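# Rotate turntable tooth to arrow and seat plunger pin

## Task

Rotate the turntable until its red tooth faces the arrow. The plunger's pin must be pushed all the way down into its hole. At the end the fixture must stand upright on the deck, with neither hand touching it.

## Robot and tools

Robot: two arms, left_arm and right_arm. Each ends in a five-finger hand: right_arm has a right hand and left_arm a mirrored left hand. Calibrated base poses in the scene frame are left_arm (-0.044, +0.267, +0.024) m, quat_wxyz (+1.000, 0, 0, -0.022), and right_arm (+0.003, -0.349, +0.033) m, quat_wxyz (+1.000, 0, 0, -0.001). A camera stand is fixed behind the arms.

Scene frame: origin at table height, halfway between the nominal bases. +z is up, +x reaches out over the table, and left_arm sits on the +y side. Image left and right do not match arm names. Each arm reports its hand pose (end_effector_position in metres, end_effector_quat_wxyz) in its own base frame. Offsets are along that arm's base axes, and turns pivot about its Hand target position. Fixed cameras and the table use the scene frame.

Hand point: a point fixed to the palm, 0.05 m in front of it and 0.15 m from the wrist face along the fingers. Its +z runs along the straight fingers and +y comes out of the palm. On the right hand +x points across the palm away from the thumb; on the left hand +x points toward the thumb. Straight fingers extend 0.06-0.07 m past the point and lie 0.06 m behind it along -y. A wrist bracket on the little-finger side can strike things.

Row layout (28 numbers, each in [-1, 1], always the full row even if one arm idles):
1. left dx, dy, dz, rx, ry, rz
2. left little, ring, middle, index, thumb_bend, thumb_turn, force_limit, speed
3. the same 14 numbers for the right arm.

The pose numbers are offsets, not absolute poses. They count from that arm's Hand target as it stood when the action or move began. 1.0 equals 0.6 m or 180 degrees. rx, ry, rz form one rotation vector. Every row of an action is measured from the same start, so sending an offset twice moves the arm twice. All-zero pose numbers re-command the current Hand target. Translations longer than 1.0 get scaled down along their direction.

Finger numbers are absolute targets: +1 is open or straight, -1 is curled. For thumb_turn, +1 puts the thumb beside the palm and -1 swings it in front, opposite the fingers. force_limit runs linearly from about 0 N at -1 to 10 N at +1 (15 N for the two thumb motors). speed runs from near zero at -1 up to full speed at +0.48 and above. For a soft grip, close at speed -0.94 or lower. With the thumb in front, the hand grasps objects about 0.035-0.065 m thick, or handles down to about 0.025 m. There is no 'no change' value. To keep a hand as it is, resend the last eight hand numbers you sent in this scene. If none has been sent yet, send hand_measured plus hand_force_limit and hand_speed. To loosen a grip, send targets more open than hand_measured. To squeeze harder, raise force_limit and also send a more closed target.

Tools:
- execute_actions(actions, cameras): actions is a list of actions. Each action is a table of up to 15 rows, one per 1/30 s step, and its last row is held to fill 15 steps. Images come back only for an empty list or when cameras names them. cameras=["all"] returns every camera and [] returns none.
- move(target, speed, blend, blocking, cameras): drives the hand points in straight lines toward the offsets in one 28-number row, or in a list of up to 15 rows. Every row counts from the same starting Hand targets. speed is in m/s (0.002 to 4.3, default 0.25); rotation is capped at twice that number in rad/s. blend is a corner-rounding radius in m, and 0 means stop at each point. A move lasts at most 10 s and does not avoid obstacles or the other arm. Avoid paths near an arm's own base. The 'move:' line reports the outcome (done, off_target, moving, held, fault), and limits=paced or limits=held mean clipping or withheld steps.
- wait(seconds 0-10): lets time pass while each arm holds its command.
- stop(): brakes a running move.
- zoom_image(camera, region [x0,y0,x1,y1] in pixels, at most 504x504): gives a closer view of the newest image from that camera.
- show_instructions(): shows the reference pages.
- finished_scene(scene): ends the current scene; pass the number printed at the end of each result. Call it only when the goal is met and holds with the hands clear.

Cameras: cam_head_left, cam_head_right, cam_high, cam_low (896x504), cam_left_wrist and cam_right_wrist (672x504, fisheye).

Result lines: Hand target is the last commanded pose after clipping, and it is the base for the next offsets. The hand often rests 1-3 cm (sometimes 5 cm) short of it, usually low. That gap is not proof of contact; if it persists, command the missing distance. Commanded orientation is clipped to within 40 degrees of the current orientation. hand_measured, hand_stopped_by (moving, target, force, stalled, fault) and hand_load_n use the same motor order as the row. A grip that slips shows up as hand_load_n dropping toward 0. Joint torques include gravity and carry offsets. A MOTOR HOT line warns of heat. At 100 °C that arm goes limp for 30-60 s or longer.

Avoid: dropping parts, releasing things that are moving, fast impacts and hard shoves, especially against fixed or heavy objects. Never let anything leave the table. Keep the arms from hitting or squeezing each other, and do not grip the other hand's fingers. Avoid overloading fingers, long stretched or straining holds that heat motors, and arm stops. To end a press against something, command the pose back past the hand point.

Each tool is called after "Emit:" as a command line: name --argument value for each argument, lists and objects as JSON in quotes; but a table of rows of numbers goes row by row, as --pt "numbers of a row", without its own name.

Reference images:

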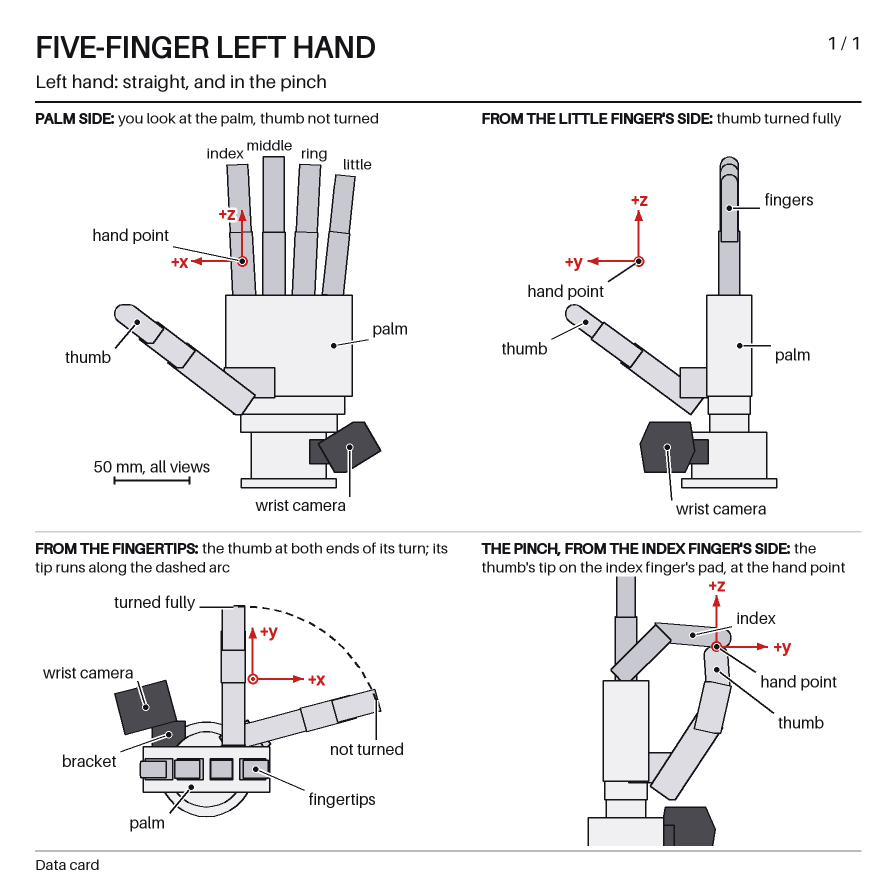

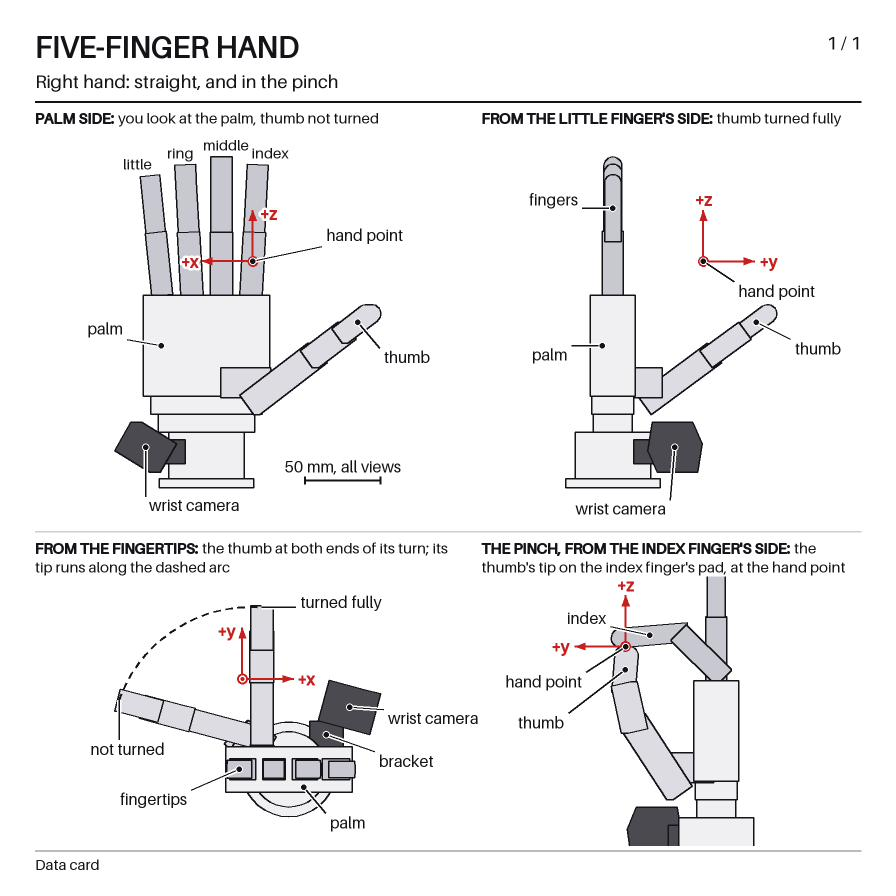

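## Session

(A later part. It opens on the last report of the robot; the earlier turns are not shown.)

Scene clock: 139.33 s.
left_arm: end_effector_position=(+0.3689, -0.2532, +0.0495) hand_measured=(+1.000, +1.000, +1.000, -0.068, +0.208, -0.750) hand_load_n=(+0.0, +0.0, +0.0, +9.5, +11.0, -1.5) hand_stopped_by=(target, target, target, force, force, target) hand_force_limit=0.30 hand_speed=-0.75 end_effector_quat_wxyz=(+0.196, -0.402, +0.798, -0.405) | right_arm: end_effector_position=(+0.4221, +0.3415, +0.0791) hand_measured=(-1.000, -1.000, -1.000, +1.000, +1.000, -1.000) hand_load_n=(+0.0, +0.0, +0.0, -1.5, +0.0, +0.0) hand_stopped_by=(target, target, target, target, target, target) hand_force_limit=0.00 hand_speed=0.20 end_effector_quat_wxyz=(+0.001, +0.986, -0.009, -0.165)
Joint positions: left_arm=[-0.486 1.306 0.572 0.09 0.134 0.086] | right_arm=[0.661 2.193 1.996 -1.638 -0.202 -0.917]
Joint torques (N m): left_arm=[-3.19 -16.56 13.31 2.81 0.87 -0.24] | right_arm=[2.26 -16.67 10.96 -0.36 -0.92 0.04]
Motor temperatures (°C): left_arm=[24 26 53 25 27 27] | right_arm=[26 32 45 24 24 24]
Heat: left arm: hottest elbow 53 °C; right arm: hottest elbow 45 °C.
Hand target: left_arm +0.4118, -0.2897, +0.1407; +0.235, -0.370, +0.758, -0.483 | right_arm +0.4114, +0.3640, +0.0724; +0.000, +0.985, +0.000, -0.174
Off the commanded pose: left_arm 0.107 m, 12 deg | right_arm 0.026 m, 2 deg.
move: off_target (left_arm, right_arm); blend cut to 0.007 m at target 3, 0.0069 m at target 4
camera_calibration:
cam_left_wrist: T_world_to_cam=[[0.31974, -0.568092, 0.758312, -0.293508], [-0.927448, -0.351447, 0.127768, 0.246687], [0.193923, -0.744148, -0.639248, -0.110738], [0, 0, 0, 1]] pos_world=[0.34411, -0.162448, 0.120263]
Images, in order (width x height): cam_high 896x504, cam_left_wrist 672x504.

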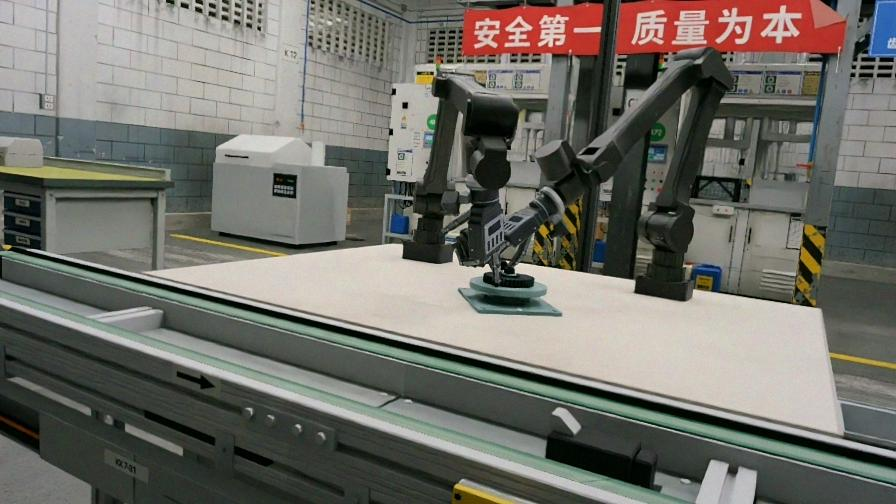

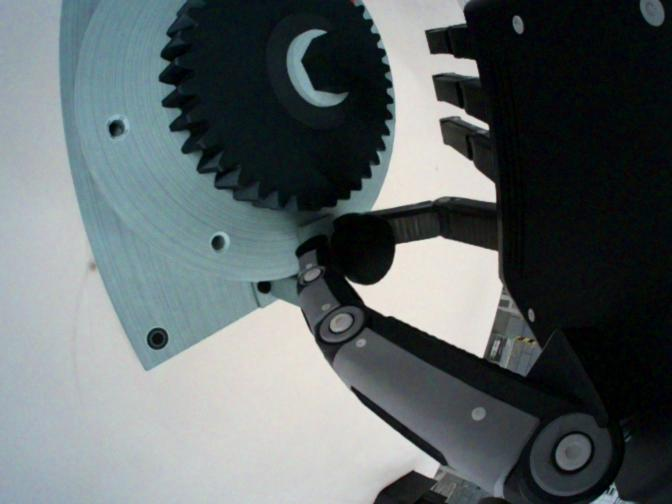

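Emit:
move --target '[0,0,0,0,0,0,1,1,1,-0.35,0.02,-0.75,0.3,-0.75,-0.009,0.023,0,0,0,0,-1,-1,-1,1,1,-1,0,0.2]' --speed 0.05 --cameras '["cam_high","cam_left_wrist"]'

Emit:
zoom_image --camera "cam_high" --region '[440, 200, 580, 320]'

Scene clock: 158.63 s.
left_arm: end_effector_position=(+0.3689, -0.2532, +0.0495) hand_measured=(+1.000, +1.000, +1.000, -0.068, +0.208, -0.750) hand_load_n=(+0.0, +0.0, +0.0, +9.5, +11.0, -2.0) hand_stopped_by=(target, target, target, force, force, target) hand_force_limit=0.30 hand_speed=-0.75 end_effector_quat_wxyz=(+0.196, -0.402, +0.798, -0.405) | right_arm: end_effector_position=(+0.4129, +0.3659, +0.0795) hand_measured=(-1.000, -1.000, -1.000, +1.000, +1.000, -1.000) hand_load_n=(+0.0, +0.5, +0.5, +0.5, +0.0, +0.0) hand_stopped_by=(target, target, target, target, target, target) hand_force_limit=0.00 hand_speed=0.20 end_effector_quat_wxyz=(-0.006, +0.987, -0.006, -0.162)
Joint positions: left_arm=[-0.486 1.306 0.572 0.09 0.134 0.086] | right_arm=[0.698 2.206 2.024 -1.634 -0.217 -0.887]
Joint torques (N m): left_arm=[-3.25 -16.56 13.34 2.8 0.87 -0.24] | right_arm=[1.32 -16.67 10.99 -0.83 -0.51 0]
Motor temperatures (°C): left_arm=[24 28 58 25 28 27] | right_arm=[26 33 44 24 25 24]
Heat: left arm: hottest elbow 58 °C; right arm: hottest elbow 44 °C.
Hand target: left_arm +0.4118, -0.2897, +0.1407; +0.235, -0.370, +0.758, -0.483 | right_arm +0.4059, +0.3779, +0.0725; +0.000, +0.985, +0.000, -0.174
Off the commanded pose: left_arm 0.107 m, 12 deg | right_arm 0.016 m, 2 deg.
move: off_target (left_arm, right_arm)
camera_calibration:
cam_left_wrist: T_world_to_cam=[[0.31974, -0.568092, 0.758312, -0.293508], [-0.927448, -0.351447, 0.127768, 0.246687], [0.193923, -0.744148, -0.639248, -0.110738], [0, 0, 0, 1]] pos_world=[0.34411, -0.162448, 0.120263]
Images, in order (width x height): cam_high 896x504, cam_left_wrist 672x504.

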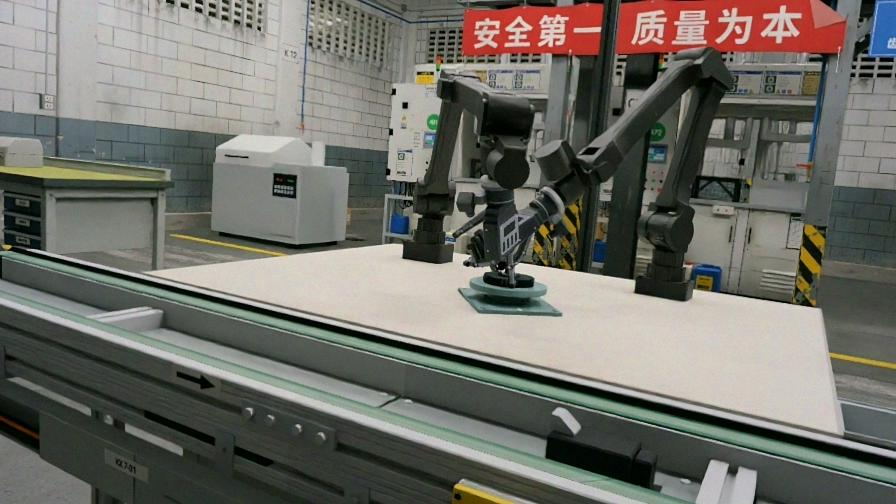

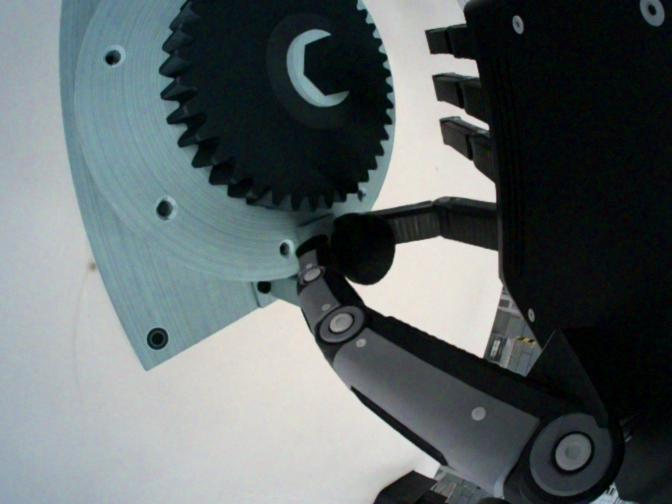

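Scaled by 3.600 from the camera's 896x504 image, which has a finer 1280x720 frame.

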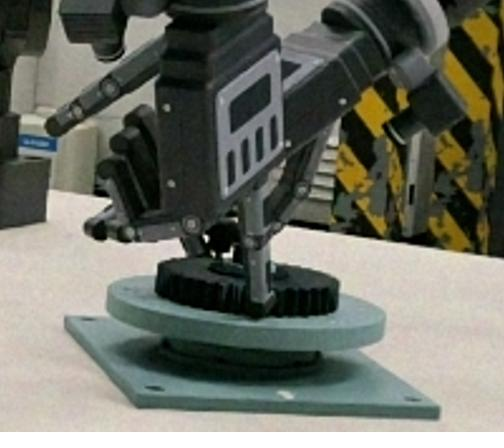

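Emit:
move --target '[0,0,0,0,0,0,1,1,1,-0.35,0.02,-0.75,0.3,-0.75,-0.014,0.014,0,0,0,0,-1,-1,-1,1,1,-1,0,0.2]' --speed 0.05 --cameras '["cam_high","cam_left_wrist"]'

Scene clock: 170.23 s.
left_arm: end_effector_position=(+0.3689, -0.2532, +0.0495) hand_measured=(+1.000, +1.000, +1.000, -0.068, +0.208, -0.750) hand_load_n=(+0.0, +0.0, +0.0, +9.5, +10.5, -2.0) hand_stopped_by=(target, target, target, force, force, target) hand_force_limit=0.30 hand_speed=-0.75 end_effector_quat_wxyz=(+0.196, -0.402, +0.798, -0.405) | right_arm: end_effector_position=(+0.4022, +0.3787, +0.0796) hand_measured=(-1.000, -1.000, -1.000, +1.000, +1.000, -1.000) hand_load_n=(+0.5, +0.0, +0.0, +0.5, +0.0, -0.5) hand_stopped_by=(target, target, target, target, target, target) hand_force_limit=0.00 hand_speed=0.20 end_effector_quat_wxyz=(-0.007, +0.986, -0.004, -0.164)
Joint positions: left_arm=[-0.486 1.306 0.572 0.09 0.134 0.086] | right_arm=[0.723 2.206 2.024 -1.63 -0.227 -0.868]
Joint torques (N m): left_arm=[-3.19 -16.56 13.33 2.81 0.87 -0.24] | right_arm=[0.73 -16.85 10.66 -0.73 -0.32 -0.04]
Motor temperatures (°C): left_arm=[24 28 60 25 28 27] | right_arm=[26 33 43 24 25 24]
Heat: left arm: hottest elbow 60 °C; right arm: hottest elbow 43 °C.
Hand target: left_arm +0.4118, -0.2897, +0.1407; +0.235, -0.370, +0.758, -0.483 | right_arm +0.3976, +0.3863, +0.0724; +0.000, +0.985, +0.000, -0.174
Off the commanded pose: left_arm 0.107 m, 12 deg | right_arm 0.011 m, 2 deg.
move: off_target (left_arm, right_arm)
camera_calibration:
cam_left_wrist: T_world_to_cam=[[0.31974, -0.568092, 0.758312, -0.293508], [-0.927448, -0.351447, 0.127768, 0.246687], [0.193923, -0.744148, -0.639248, -0.110738], [0, 0, 0, 1]] pos_world=[0.34411, -0.162448, 0.120263]
Images, in order (width x height): cam_high 896x504, cam_left_wrist 672x504.

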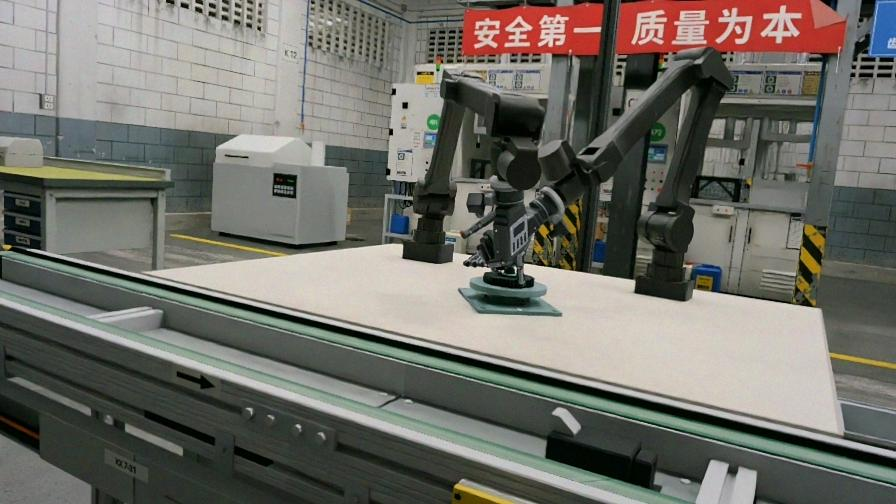

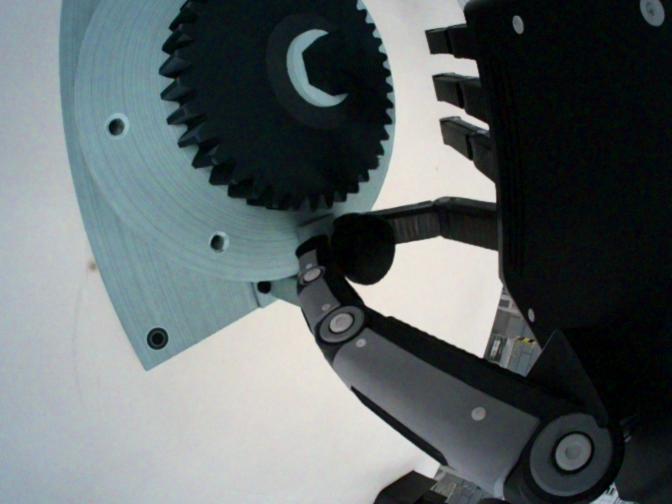

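Emit:
move --target '[0,0,0,0,0,0,1,1,1,-0.35,0.02,-0.75,0.3,-0.75,0.022,-0.020,0,0,0,0,-1,-1,-1,1,1,-1,0,0.2]' --speed 0.04 --cameras '["cam_left_wrist"]'

Scene clock: 183.37 s.
left_arm: end_effector_position=(+0.3689, -0.2532, +0.0495) hand_measured=(+1.000, +1.000, +1.000, -0.068, +0.208, -0.750) hand_load_n=(+0.0, +0.0, +0.0, +9.5, +11.0, -1.5) hand_stopped_by=(target, target, target, force, force, target) hand_force_limit=0.30 hand_speed=-0.75 end_effector_quat_wxyz=(+0.196, -0.402, +0.798, -0.405) | right_arm: end_effector_position=(+0.4040, +0.3772, +0.0788) hand_measured=(-1.000, -1.000, -1.000, +1.000, +1.000, -1.000) hand_load_n=(+0.0, +0.0, +0.0, +0.0, +0.0, +0.0) hand_stopped_by=(target, target, target, target, target, target) hand_force_limit=0.00 hand_speed=0.20 end_effector_quat_wxyz=(-0.008, +0.986, -0.001, -0.164)
Joint positions: left_arm=[-0.486 1.306 0.572 0.09 0.134 0.086] | right_arm=[0.719 2.208 2.025 -1.63 -0.228 -0.877]
Joint torques (N m): left_arm=[-3.14 -16.56 13.33 2.8 0.87 -0.24] | right_arm=[-1.08 -16.44 11.55 -1.24 0.01 -0.17]
Motor temperatures (°C): left_arm=[24 29 62 25 28 27] | right_arm=[26 33 43 24 24 24]
Heat: left arm: hottest elbow 62 °C; right arm: hottest elbow 43 °C.
Hand target: left_arm +0.4118, -0.2897, +0.1407; +0.235, -0.370, +0.758, -0.483 | right_arm +0.4108, +0.3743, +0.0724; +0.000, +0.985, +0.000, -0.174
Off the commanded pose: left_arm 0.107 m, 12 deg | right_arm 0.010 m, 1 deg.
move: off_target (left_arm)
camera_calibration:
cam_left_wrist: T_world_to_cam=[[0.31974, -0.568092, 0.758312, -0.293508], [-0.927448, -0.351447, 0.127768, 0.246687], [0.193923, -0.744148, -0.639248, -0.110738], [0, 0, 0, 1]] pos_world=[0.34411, -0.162448, 0.120263]
Images, in order (width x height): cam_left_wrist 672x504.

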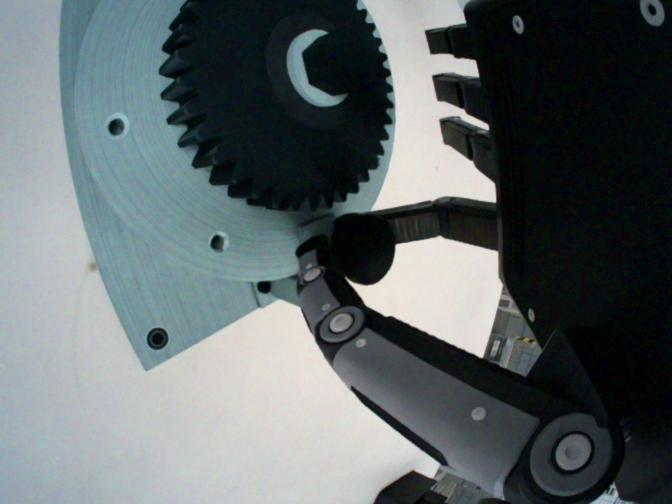

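Emit:
move --target '[0,0,0,0,0,0,1,1,1,-0.35,0.02,-0.75,0.3,-0.75,0.0095,-0.016,0,0,0,0,-1,-1,-1,1,1,-1,0,0.2]' --speed 0.04 --cameras '["cam_left_wrist"]'

Scene clock: 194.47 s.
left_arm: end_effector_position=(+0.3689, -0.2532, +0.0495) hand_measured=(+1.000, +1.000, +1.000, -0.068, +0.208, -0.750) hand_load_n=(+0.0, +0.0, +0.0, +9.5, +10.5, -2.0) hand_stopped_by=(target, target, target, force, force, target) hand_force_limit=0.30 hand_speed=-0.75 end_effector_quat_wxyz=(+0.196, -0.402, +0.798, -0.405) | right_arm: end_effector_position=(+0.4079, +0.3734, +0.0786) hand_measured=(-1.000, -1.000, -1.000, +1.000, +1.000, -1.000) hand_load_n=(+0.0, +0.0, +0.0, +0.5, +0.0, -0.5) hand_stopped_by=(target, target, target, target, target, target) hand_force_limit=0.00 hand_speed=0.20 end_effector_quat_wxyz=(-0.011, +0.986, +0.000, -0.165)
Joint positions: left_arm=[-0.486 1.306 0.572 0.09 0.134 0.086] | right_arm=[0.71 2.208 2.025 -1.63 -0.23 -0.888]
Joint torques (N m): left_arm=[-3.19 -16.62 13.31 2.8 0.87 -0.24] | right_arm=[-1.61 -16.79 10.88 -1.22 0.32 -0.28]
Motor temperatures (°C): left_arm=[24 29 63 25 28 27] | right_arm=[26 33 45 24 24 24]
Heat: left arm: hottest elbow 63 °C; right arm: hottest elbow 45 °C.
Hand target: left_arm +0.4118, -0.2897, +0.1407; +0.235, -0.370, +0.758, -0.483 | right_arm +0.4164, +0.3647, +0.0724; +0.000, +0.985, +0.000, -0.174
Off the commanded pose: left_arm 0.107 m, 12 deg | right_arm 0.014 m, 2 deg.
move: off_target (left_arm, right_arm)
camera_calibration:
cam_left_wrist: T_world_to_cam=[[0.31974, -0.568092, 0.758312, -0.293508], [-0.927448, -0.351447, 0.127768, 0.246687], [0.193923, -0.744148, -0.639248, -0.110738], [0, 0, 0, 1]] pos_world=[0.34411, -0.162448, 0.120263]
Images, in order (width x height): cam_left_wrist 672x504.

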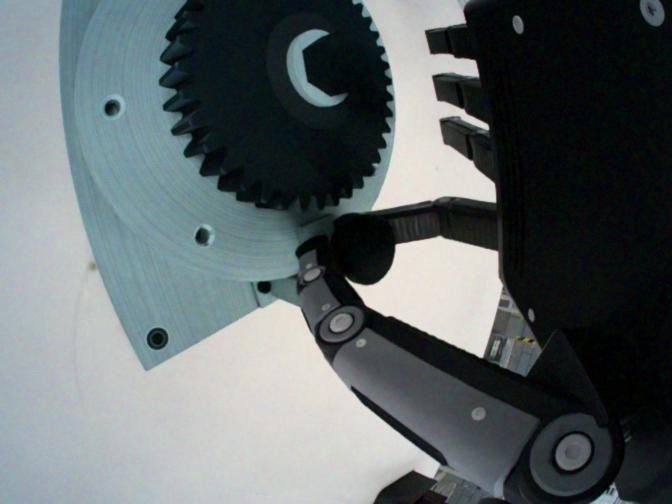

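Emit:
move --target '[0,0,0,0,0,0,1,1,1,-0.35,0.02,-0.75,0.3,-0.75,0.0038,-0.0055,0,0,0,0,-1,-1,-1,1,1,-1,0,0.2]' --speed 0.04 --cameras '["cam_left_wrist"]'

Scene clock: 204.30 s.
left_arm: end_effector_position=(+0.3689, -0.2532, +0.0495) hand_measured=(+1.000, +1.000, +1.000, -0.068, +0.208, -0.750) hand_load_n=(+0.0, +0.0, +0.0, +9.5, +11.0, -1.5) hand_stopped_by=(target, target, target, force, force, target) hand_force_limit=0.30 hand_speed=-0.75 end_effector_quat_wxyz=(+0.196, -0.402, +0.798, -0.405) | right_arm: end_effector_position=(+0.4110, +0.3701, +0.0785) hand_measured=(-1.000, -1.000, -1.000, +1.000, +1.000, -1.000) hand_load_n=(+0.0, +0.0, +0.0, +0.5, +0.0, +0.0) hand_stopped_by=(target, target, target, target, target, target) hand_force_limit=0.00 hand_speed=0.20 end_effector_quat_wxyz=(-0.012, +0.986, +0.000, -0.165)
Joint positions: left_arm=[-0.486 1.306 0.572 0.09 0.134 0.086] | right_arm=[0.703 2.208 2.025 -1.63 -0.23 -0.896]
Joint torques (N m): left_arm=[-3.19 -16.56 13.33 2.8 0.87 -0.24] | right_arm=[-1.32 -16.85 10.8 -1.26 0.38 -0.22]
Motor temperatures (°C): left_arm=[24 29 64 25 28 27] | right_arm=[26 33 45 24 24 24]
Heat: left arm: hottest elbow 64 °C; right arm: hottest elbow 45 °C.
Hand target: left_arm +0.4118, -0.2897, +0.1407; +0.235, -0.370, +0.758, -0.483 | right_arm +0.4188, +0.3613, +0.0724; +0.000, +0.985, +0.000, -0.174
Off the commanded pose: left_arm 0.107 m, 12 deg | right_arm 0.013 m, 2 deg.
move: off_target (left_arm, right_arm)
camera_calibration:
cam_left_wrist: T_world_to_cam=[[0.31974, -0.568092, 0.758312, -0.293508], [-0.927448, -0.351447, 0.127768, 0.246687], [0.193923, -0.744148, -0.639248, -0.110738], [0, 0, 0, 1]] pos_world=[0.34411, -0.162448, 0.120263]
Images, in order (width x height): cam_left_wrist 672x504.

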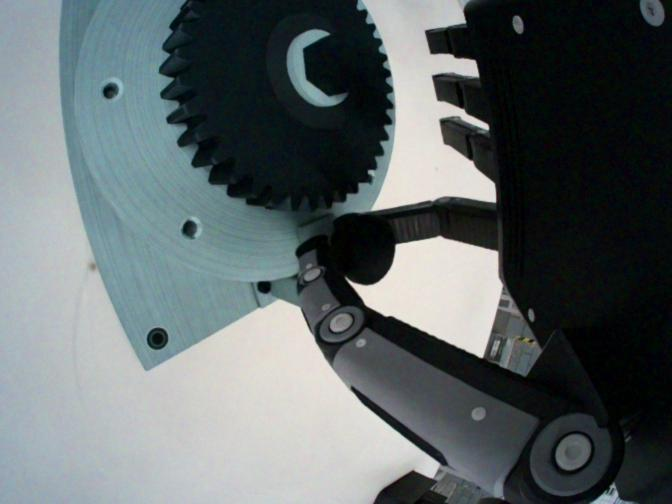

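Emit:
move --target '[0,0,0,0,0,0,1,1,1,-0.35,0.02,-0.75,0.3,-0.75,-0.02,0.0185,0,0,0,0,-1,-1,-1,1,1,-1,0,0.2]' --speed 0.04 --cameras '["cam_left_wrist"]'

Scene clock: 216.07 s.
left_arm: end_effector_position=(+0.3689, -0.2532, +0.0495) hand_measured=(+1.000, +1.000, +1.000, -0.068, +0.208, -0.750) hand_load_n=(+0.0, +0.0, +0.0, +9.5, +10.5, -2.0) hand_stopped_by=(target, target, target, force, force, target) hand_force_limit=0.30 hand_speed=-0.75 end_effector_quat_wxyz=(+0.196, -0.402, +0.798, -0.405) | right_arm: end_effector_position=(+0.4107, +0.3704, +0.0785) hand_measured=(-1.000, -1.000, -1.000, +1.000, +1.000, -1.000) hand_load_n=(+0.0, +0.0, +0.0, +0.5, -0.5, +0.0) hand_stopped_by=(target, target, target, target, target, target) hand_force_limit=0.00 hand_speed=0.20 end_effector_quat_wxyz=(-0.012, +0.986, -0.001, -0.165)
Joint positions: left_arm=[-0.486 1.306 0.572 0.09 0.134 0.086] | right_arm=[0.703 2.208 2.025 -1.63 -0.23 -0.893]
Joint torques (N m): left_arm=[-3.19 -16.56 13.33 2.8 0.87 -0.24] | right_arm=[0.26 -17.26 9.85 -0.8 0.11 -0.04]
Motor temperatures (°C): left_arm=[24 30 65 25 28 27] | right_arm=[26 33 45 24 24 24]
Heat: left arm: hottest elbow 65 °C; right arm: hottest elbow 45 °C.
Hand target: left_arm +0.4118, -0.2897, +0.1407; +0.235, -0.370, +0.758, -0.483 | right_arm +0.4067, +0.3725, +0.0724; +0.000, +0.985, +0.000, -0.174
Off the commanded pose: left_arm 0.107 m, 12 deg | right_arm 0.008 m, 2 deg.
move: off_target (left_arm)
camera_calibration:
cam_left_wrist: T_world_to_cam=[[0.31974, -0.568092, 0.758312, -0.293508], [-0.927448, -0.351447, 0.127768, 0.246687], [0.193923, -0.744148, -0.639248, -0.110738], [0, 0, 0, 1]] pos_world=[0.34411, -0.162448, 0.120263]
Images, in order (width x height): cam_left_wrist 672x504.

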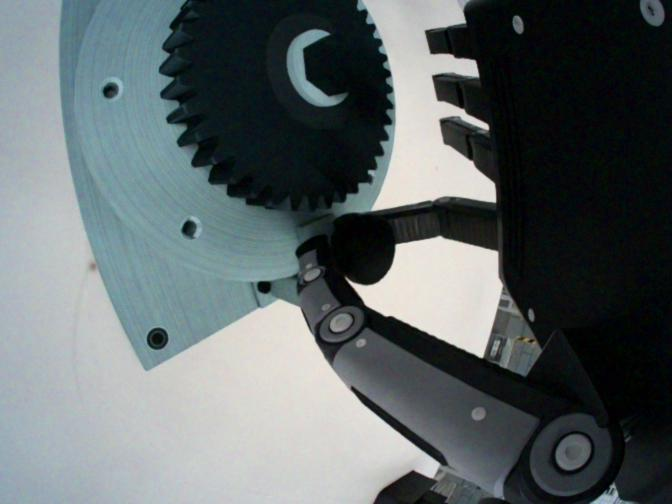

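Emit:
move --target '[0,0,0,0,0,0,1,1,1,-0.35,0.02,-0.75,0.3,-0.75,-0.0075,0.0085,0,0,0,0,-1,-1,-1,1,1,-1,0,0.2]' --speed 0.04 --cameras '["cam_left_wrist"]'

Scene clock: 224.23 s.
left_arm: end_effector_position=(+0.3689, -0.2532, +0.0495) hand_measured=(+1.000, +1.000, +1.000, -0.068, +0.208, -0.750) hand_load_n=(+0.0, +0.0, +0.0, +9.5, +11.0, -2.0) hand_stopped_by=(target, target, target, force, force, target) hand_force_limit=0.30 hand_speed=-0.75 end_effector_quat_wxyz=(+0.196, -0.402, +0.798, -0.405) | right_arm: end_effector_position=(+0.4090, +0.3721, +0.0786) hand_measured=(-1.000, -1.000, -1.000, +1.000, +1.000, -1.000) hand_load_n=(+0.0, +0.0, +0.0, +0.0, +0.0, +0.0) hand_stopped_by=(target, target, target, target, target, target) hand_force_limit=0.00 hand_speed=0.20 end_effector_quat_wxyz=(-0.010, +0.986, -0.003, -0.165)
Joint positions: left_arm=[-0.486 1.306 0.572 0.09 0.134 0.086] | right_arm=[0.707 2.208 2.025 -1.63 -0.229 -0.885]
Joint torques (N m): left_arm=[-3.19 -16.56 13.34 2.8 0.87 -0.24] | right_arm=[0.73 -17.38 9.76 -0.69 -0.05 0.01]
Motor temperatures (°C): left_arm=[24 30 65 25 28 27] | right_arm=[26 33 45 24 24 24]
Heat: left arm: hottest elbow 65 °C; right arm: hottest elbow 45 °C.
Hand target: left_arm +0.4118, -0.2897, +0.1407; +0.235, -0.370, +0.758, -0.483 | right_arm +0.4023, +0.3775, +0.0724; +0.000, +0.985, +0.000, -0.174
Off the commanded pose: left_arm 0.107 m, 12 deg | right_arm 0.011 m, 2 deg.
move: off_target (left_arm, right_arm)
camera_calibration:
cam_left_wrist: T_world_to_cam=[[0.31974, -0.568092, 0.758312, -0.293508], [-0.927448, -0.351447, 0.127768, 0.246687], [0.193923, -0.744148, -0.639248, -0.110738], [0, 0, 0, 1]] pos_world=[0.34411, -0.162448, 0.120263]
Images, in order (width x height): cam_left_wrist 672x504.

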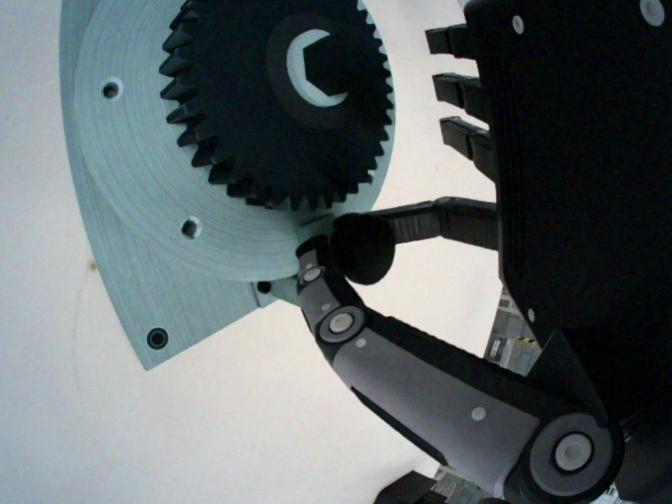

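Emit:
move --target '[0,0,0,0,0,0,1,1,1,-0.35,0.02,-0.75,0.3,-0.75,-0.0055,0.006,0,0,0,0,-1,-1,-1,1,1,-1,0,0.2]' --speed 0.04 --cameras '["cam_left_wrist"]'

Scene clock: 230.97 s.
left_arm: end_effector_position=(+0.3689, -0.2532, +0.0495) hand_measured=(+1.000, +1.000, +1.000, -0.068, +0.208, -0.750) hand_load_n=(+0.0, +0.0, +0.0, +9.5, +11.0, -1.5) hand_stopped_by=(target, target, target, force, force, target) hand_force_limit=0.30 hand_speed=-0.75 end_effector_quat_wxyz=(+0.196, -0.402, +0.798, -0.405) | right_arm: end_effector_position=(+0.4082, +0.3728, +0.0787) hand_measured=(-1.000, -1.000, -1.000, +1.000, +1.000, -1.000) hand_load_n=(+0.0, +0.0, +0.0, +0.0, +0.0, +0.0) hand_stopped_by=(target, target, target, target, target, target) hand_force_limit=0.00 hand_speed=0.20 end_effector_quat_wxyz=(-0.009, +0.986, -0.005, -0.164)
Joint positions: left_arm=[-0.486 1.306 0.572 0.09 0.134 0.086] | right_arm=[0.709 2.208 2.025 -1.63 -0.227 -0.879]
Joint torques (N m): left_arm=[-3.19 -16.56 13.33 2.8 0.87 -0.23] | right_arm=[0.73 -17.44 9.65 -0.59 -0.21 0.01]
Motor temperatures (°C): left_arm=[24 30 66 25 28 27] | right_arm=[26 33 45 24 24 24]
Heat: left arm: hottest elbow 66 °C; right arm: hottest elbow 45 °C.
Hand target: left_arm +0.4118, -0.2897, +0.1407; +0.235, -0.370, +0.758, -0.483 | right_arm +0.3989, +0.3812, +0.0724; +0.000, +0.985, +0.000, -0.174
Off the commanded pose: left_arm 0.107 m, 12 deg | right_arm 0.014 m, 2 deg.
move: off_target (left_arm, right_arm)
camera_calibration:
cam_left_wrist: T_world_to_cam=[[0.31974, -0.568092, 0.758312, -0.293508], [-0.927448, -0.351447, 0.127768, 0.246687], [0.193923, -0.744148, -0.639248, -0.110738], [0, 0, 0, 1]] pos_world=[0.34411, -0.162448, 0.120263]
Images, in order (width x height): cam_left_wrist 672x504.

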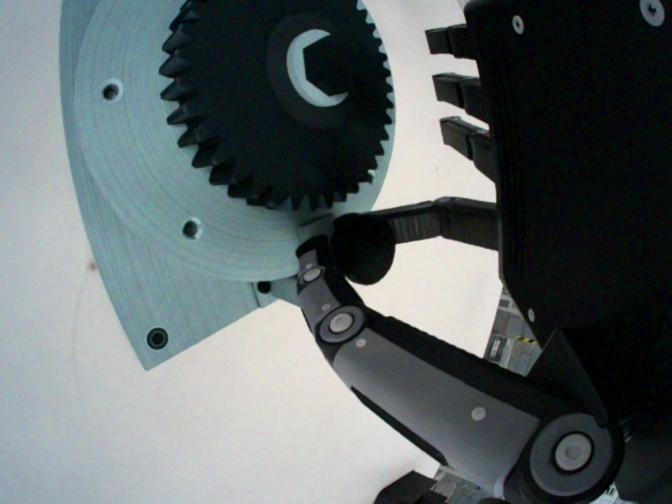

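Emit:
move --target '[-0.0647,0.0537,-0.154,0,0,0,1,1,1,-0.35,0.02,-0.75,0.3,-0.75,0,0,0,0,0,0,-1,-1,-1,1,1,-1,0,0.2]' --speed 0.06 --cameras '["cam_high","cam_left_wrist"]'

Emit:
zoom_image --camera "cam_high" --region '[465, 245, 545, 295]'

Scene clock: 240.90 s.
left_arm: end_effector_position=(+0.3671, -0.2531, +0.0438) hand_measured=(+1.000, +1.000, +1.000, -0.070, +0.206, -0.750) hand_load_n=(+0.0, +0.0, +0.0, +6.0, +1.0, -0.5) hand_stopped_by=(target, target, target, force, force, target) hand_force_limit=0.30 hand_speed=-0.75 end_effector_quat_wxyz=(+0.235, -0.368, +0.768, -0.469) | right_arm: end_effector_position=(+0.4078, +0.3731, +0.0788) hand_measured=(-1.000, -1.000, -1.000, +1.000, +1.000, -1.000) hand_load_n=(+0.0, +0.0, +0.0, +0.0, +0.0, +0.0) hand_stopped_by=(target, target, target, target, target, target) hand_force_limit=0.00 hand_speed=0.20 end_effector_quat_wxyz=(-0.009, +0.986, -0.005, -0.164)
Joint positions: left_arm=[-0.477 1.325 0.442 0.411 0.164 0.101] | right_arm=[0.71 2.208 2.025 -1.63 -0.227 -0.878]
Joint torques (N m): left_arm=[-1.32 -7.06 6.26 3.7 0.58 -0.26] | right_arm=[1.08 -17.38 9.66 -0.58 -0.21 -0.01]
Motor temperatures (°C): left_arm=[24 30 65 25 28 27] | right_arm=[26 33 45 24 24 24]
Heat: left arm: hottest elbow 65 °C; right arm: hottest elbow 45 °C.
Hand target: left_arm +0.3731, -0.2574, +0.0483; +0.235, -0.370, +0.758, -0.483 | right_arm +0.3989, +0.3812, +0.0724; +0.000, +0.985, +0.000, -0.174
Off the commanded pose: left_arm 0.009 m, 2 deg | right_arm 0.014 m, 2 deg.
move: off_target (right_arm)
camera_calibration:
cam_left_wrist: T_world_to_cam=[[0.183868, -0.507173, 0.842003, -0.226983], [-0.946418, -0.322712, 0.0122866, 0.265044], [0.265493, -0.799145, -0.539333, -0.158457], [0, 0, 0, 1]] pos_world=[0.334647, -0.156217, 0.102402]
Images, in order (width x height): cam_high 896x504, cam_left_wrist 672x504.

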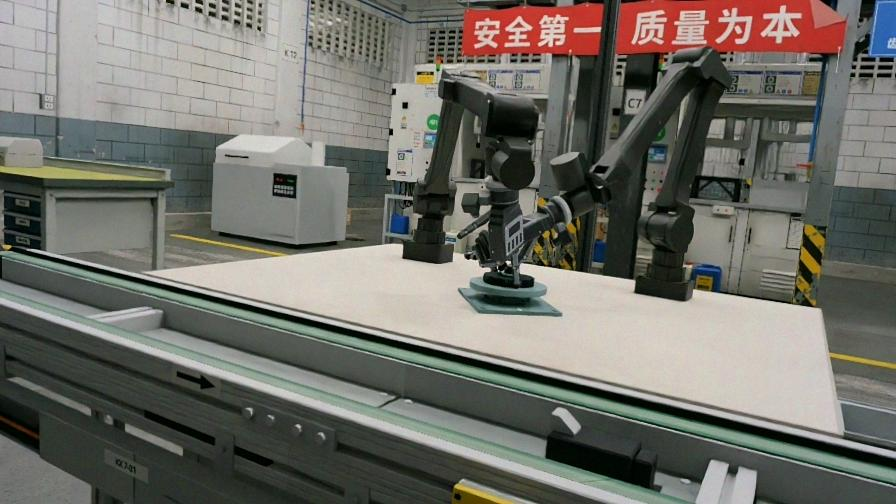

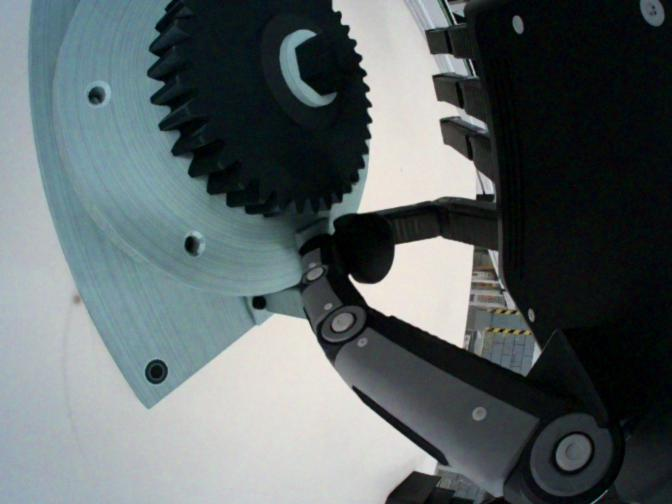

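Scaled by 6.300 from the camera's 896x504 image, which has a finer 1280x720 frame.

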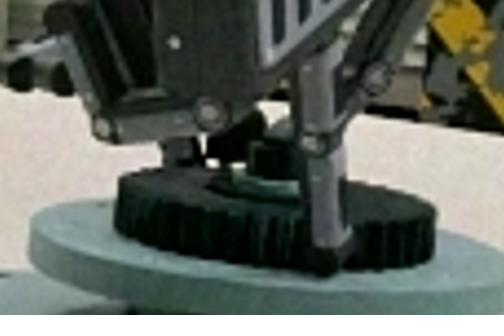

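Emit:
move --target '[0,0,0,0,0,0,1,1,1,-0.35,0.02,-0.75,0.3,-0.75,-0.009,0.0095,0,0,0,0,-1,-1,-1,1,1,-1,0,0.2]' --speed 0.04 --cameras '["cam_high","cam_left_wrist"]'

Emit:
zoom_image --camera "cam_high" --region '[465, 245, 545, 295]'

Scene clock: 250.00 s.
left_arm: end_effector_position=(+0.3671, -0.2531, +0.0438) hand_measured=(+1.000, +1.000, +1.000, -0.070, +0.206, -0.750) hand_load_n=(+0.0, +0.0, +0.0, +6.0, +1.0, -0.5) hand_stopped_by=(target, target, target, force, force, target) hand_force_limit=0.30 hand_speed=-0.75 end_effector_quat_wxyz=(+0.235, -0.368, +0.768, -0.469) | right_arm: end_effector_position=(+0.4070, +0.3737, +0.0788) hand_measured=(-1.000, -1.000, -1.000, +1.000, +1.000, -1.000) hand_load_n=(+0.0, +0.0, +0.0, +0.0, +0.0, +0.0) hand_stopped_by=(target, target, target, target, target, target) hand_force_limit=0.00 hand_speed=0.20 end_effector_quat_wxyz=(-0.007, +0.987, -0.008, -0.163)
Joint positions: left_arm=[-0.477 1.325 0.442 0.411 0.164 0.101] | right_arm=[0.712 2.208 2.025 -1.63 -0.223 -0.871]
Joint torques (N m): left_arm=[-1.32 -7.06 6.26 3.73 0.58 -0.26] | right_arm=[1.79 -17.49 9.44 -0.42 -0.51 0.05]
Motor temperatures (°C): left_arm=[24 29 60 26 28 27] | right_arm=[26 33 45 24 24 24]
Heat: left arm: hottest elbow 60 °C; right arm: hottest elbow 45 °C.
Hand target: left_arm +0.3731, -0.2574, +0.0483; +0.235, -0.370, +0.758, -0.483 | right_arm +0.3934, +0.3870, +0.0724; +0.000, +0.985, +0.000, -0.174
Off the commanded pose: left_arm 0.009 m, 2 deg | right_arm 0.020 m, 2 deg.
move: off_target (right_arm)
camera_calibration:
cam_left_wrist: T_world_to_cam=[[0.183868, -0.507173, 0.842003, -0.226983], [-0.946418, -0.322712, 0.0122866, 0.265044], [0.265493, -0.799145, -0.539333, -0.158457], [0, 0, 0, 1]] pos_world=[0.334647, -0.156217, 0.102402]
Images, in order (width x height): cam_high 896x504, cam_left_wrist 672x504.

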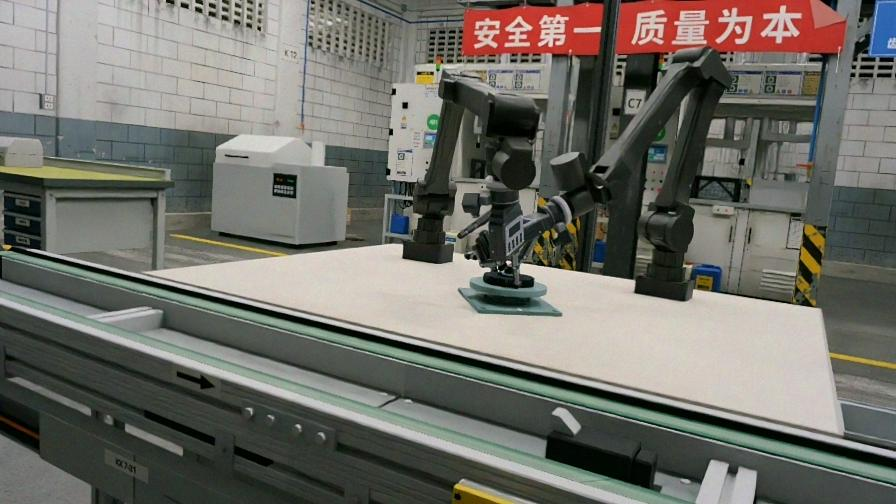

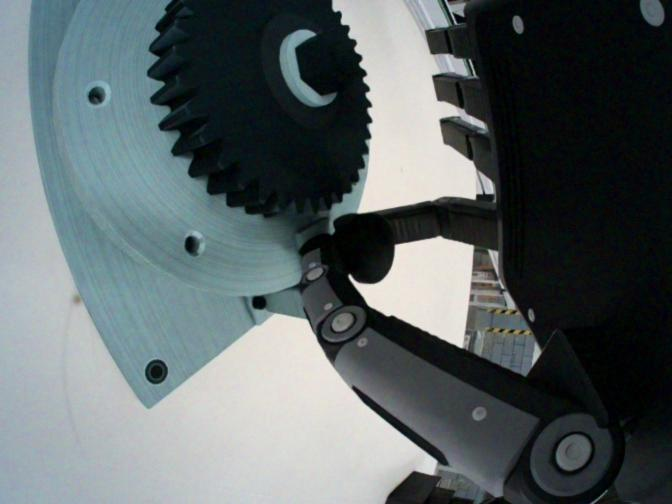

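Scaled by 6.300 from the camera's 896x504 image, which has a finer 1280x720 frame.

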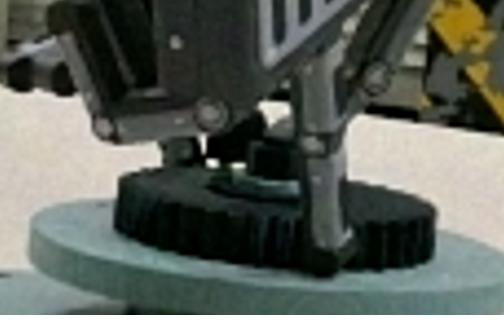

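Emit:
move --target '[0,0,0,0,0,0,1,1,1,-0.35,0.02,-0.75,0.3,-0.75,-0.014,0.0095,0,0,0,0,-1,-1,-1,1,1,-1,0,0.2]' --speed 0.04 --cameras '["cam_high","cam_left_wrist"]'

Emit:
zoom_image --camera "cam_high" --region '[480, 245, 540, 285]'

Scene clock: 261.23 s.
left_arm: end_effector_position=(+0.3671, -0.2531, +0.0438) hand_measured=(+1.000, +1.000, +1.000, -0.070, +0.206, -0.750) hand_load_n=(+0.0, +0.0, +0.0, +6.0, +1.5, -0.5) hand_stopped_by=(target, target, target, force, force, target) hand_force_limit=0.30 hand_speed=-0.75 end_effector_quat_wxyz=(+0.235, -0.368, +0.768, -0.469) | right_arm: end_effector_position=(+0.3878, +0.3953, +0.0787) hand_measured=(-1.000, -1.000, -1.000, +1.000, +1.000, -1.000) hand_load_n=(+0.0, +0.0, +0.0, +0.0, +0.0, +0.0) hand_stopped_by=(target, target, target, target, target, target) hand_force_limit=0.00 hand_speed=0.20 end_effector_quat_wxyz=(-0.008, +0.986, +0.006, -0.165)
Joint positions: left_arm=[-0.477 1.325 0.442 0.411 0.164 0.101] | right_arm=[0.758 2.208 2.025 -1.624 -0.236 -0.854]
Joint torques (N m): left_arm=[-1.32 -7.06 6.26 3.73 0.57 -0.25] | right_arm=[-0.09 -18.02 8.53 -0.29 -0.17 0.02]
Motor temperatures (°C): left_arm=[24 29 55 26 28 27] | right_arm=[26 33 44 24 24 24]
Heat: left arm: hottest elbow 55 °C; right arm: hottest elbow 44 °C.
Hand target: left_arm +0.3731, -0.2574, +0.0483; +0.235, -0.370, +0.758, -0.483 | right_arm +0.3850, +0.3926, +0.0723; +0.000, +0.985, +0.000, -0.174
Off the commanded pose: left_arm 0.009 m, 2 deg | right_arm 0.007 m, 2 deg.
move: done
camera_calibration:
cam_left_wrist: T_world_to_cam=[[0.183868, -0.507173, 0.842003, -0.226983], [-0.946418, -0.322712, 0.0122866, 0.265044], [0.265493, -0.799145, -0.539333, -0.158457], [0, 0, 0, 1]] pos_world=[0.334647, -0.156217, 0.102402]
Images, in order (width x height): cam_high 896x504, cam_left_wrist 672x504.

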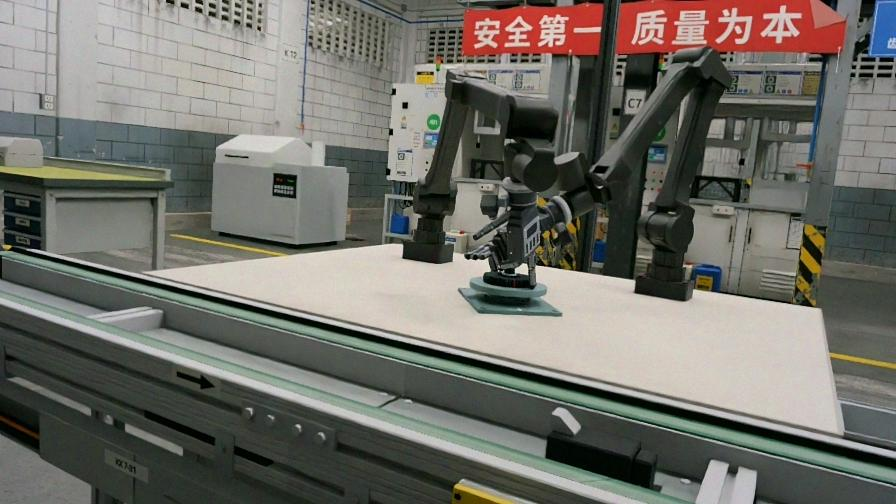

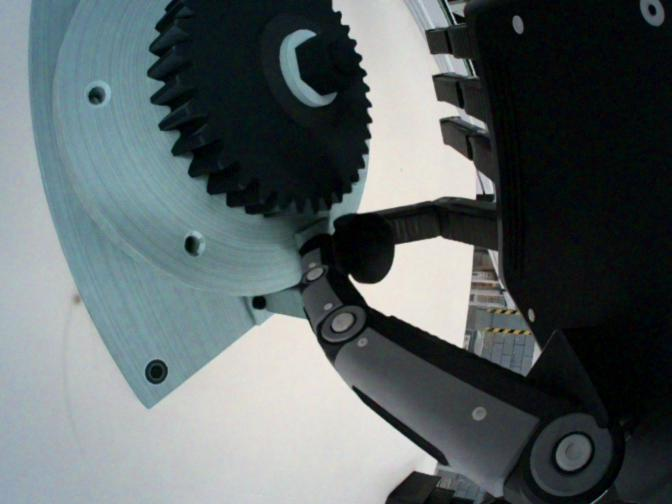

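Scaled by 8.400 from the camera's 896x504 image, which has a finer 1280x720 frame.

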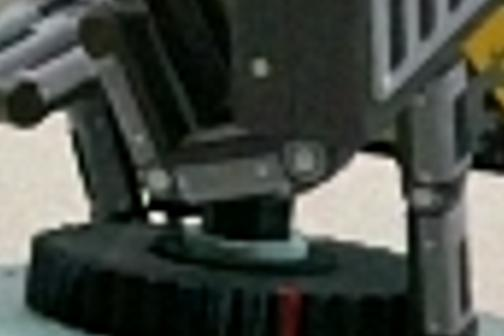

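Emit:
move --pt "0 0 0 0 0 0 1 1 1 0.25 0.45 -0.75 0.3 -0.3 0.05 0.04 0.04 0 0 0 -1 -1 -1 1 1 -1 0 0.2" --pt "0 0 0.0 0 0 0 1 1 1 0.25 0.45 -0.75 0.3 -0.3 0.13 -0.02 0.12 0 0 0 -1 -1 -1 1 1 -1 0 0.2" --speed 0.12 --cameras '["cam_high","cam_left_wrist"]'

Emit:
zoom_image --camera "cam_high" --region '[470, 245, 530, 285]'

Emit:
zoom_image --camera "cam_left_wrist" --region '[200, 120, 420, 320]'

Scene clock: 276.27 s.
left_arm: end_effector_position=(+0.3695, -0.2565, +0.0489) hand_measured=(+1.000, +1.000, +1.000, +0.250, +0.450, -0.750) hand_load_n=(+0.0, +0.0, +0.0, +0.0, +0.0, +0.0) hand_stopped_by=(target, target, target, target, target, target) hand_force_limit=0.30 hand_speed=-0.30 end_effector_quat_wxyz=(+0.236, -0.365, +0.762, -0.480) | right_arm: end_effector_position=(+0.4547, +0.3745, +0.1360) hand_measured=(-1.000, -1.000, -1.000, +1.000, +1.000, -1.000) hand_load_n=(+0.0, +0.0, +0.0, +0.0, +0.0, +0.0) hand_stopped_by=(target, target, target, target, target, target) hand_force_limit=0.00 hand_speed=0.20 end_effector_quat_wxyz=(-0.046, +0.992, -0.013, -0.115)
Joint positions: left_arm=[-0.477 1.325 0.442 0.434 0.171 0.092] | right_arm=[0.665 2.207 2.21 -1.698 -0.215 -0.894]
Joint torques (N m): left_arm=[-1.32 -7 6.28 2.82 0.23 -0.17] | right_arm=[0.21 -19.14 12.83 -0.12 0 -0.16]
Heat: left arm: hottest elbow 51 °C; right arm: hottest elbow 44 °C.
Hand target: left_arm +0.3730, -0.2574, +0.0483; +0.235, -0.370, +0.758, -0.483 | right_arm +0.4631, +0.3805, +0.1444; +0.000, +0.985, +0.000, -0.174
Off the commanded pose: left_arm 0.004 m, 1 deg | right_arm 0.013 m, 9 deg.
joint sent to its limit (right arm) — joint 4 (wrist pitch), lower limit. The joint targets are off in orientation, not in position.
move: off_target (right_arm)
camera_calibration:
cam_left_wrist: T_world_to_cam=[[0.170481, -0.491292, 0.854148, -0.225004], [-0.947435, -0.319908, 0.00509405, 0.267542], [0.270746, -0.810118, -0.520006, -0.164716], [0, 0, 0, 1]] pos_world=[0.336434, -0.158393, 0.105171]
Images, in order (width x height): cam_high 896x504, cam_left_wrist 672x504.

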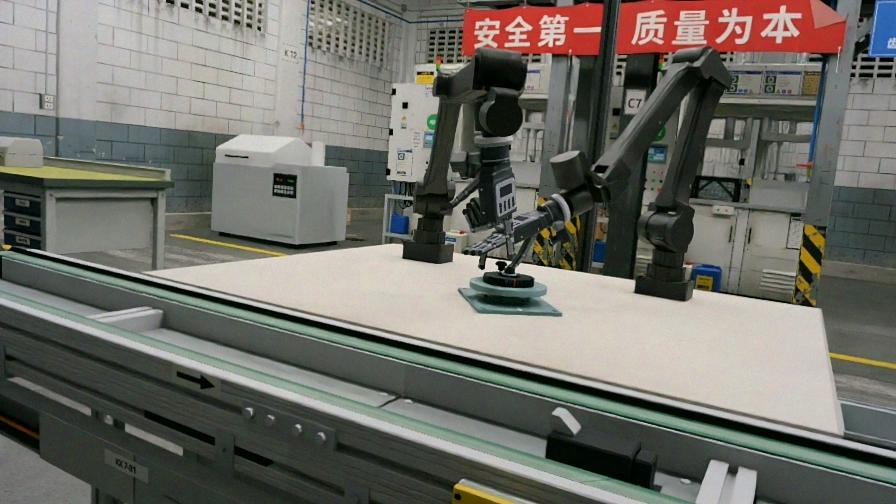

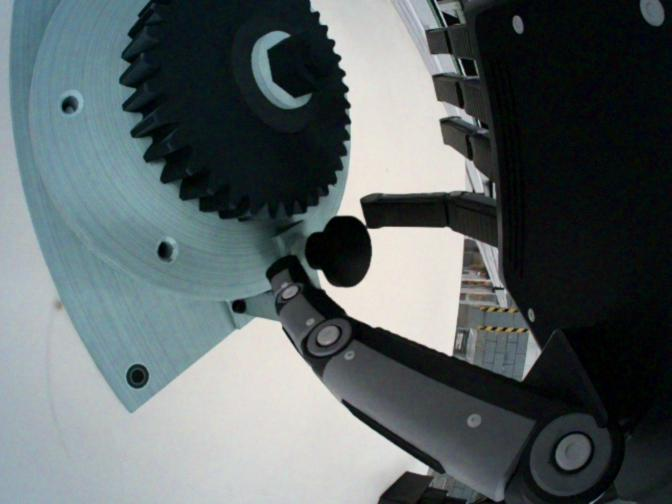

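Scaled by 8.400 from the camera's 896x504 image, which has a finer 1280x720 frame.

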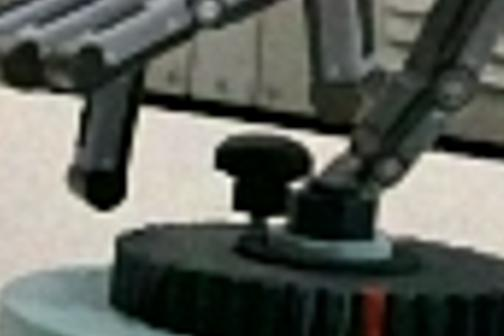

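Scaled by 2.291 from the camera's 672x504 image, which has a finer 960x720 frame.

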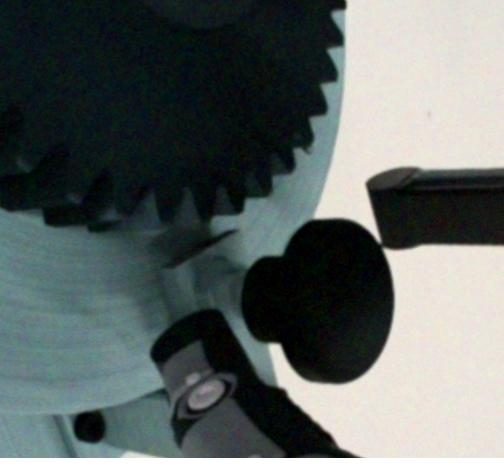

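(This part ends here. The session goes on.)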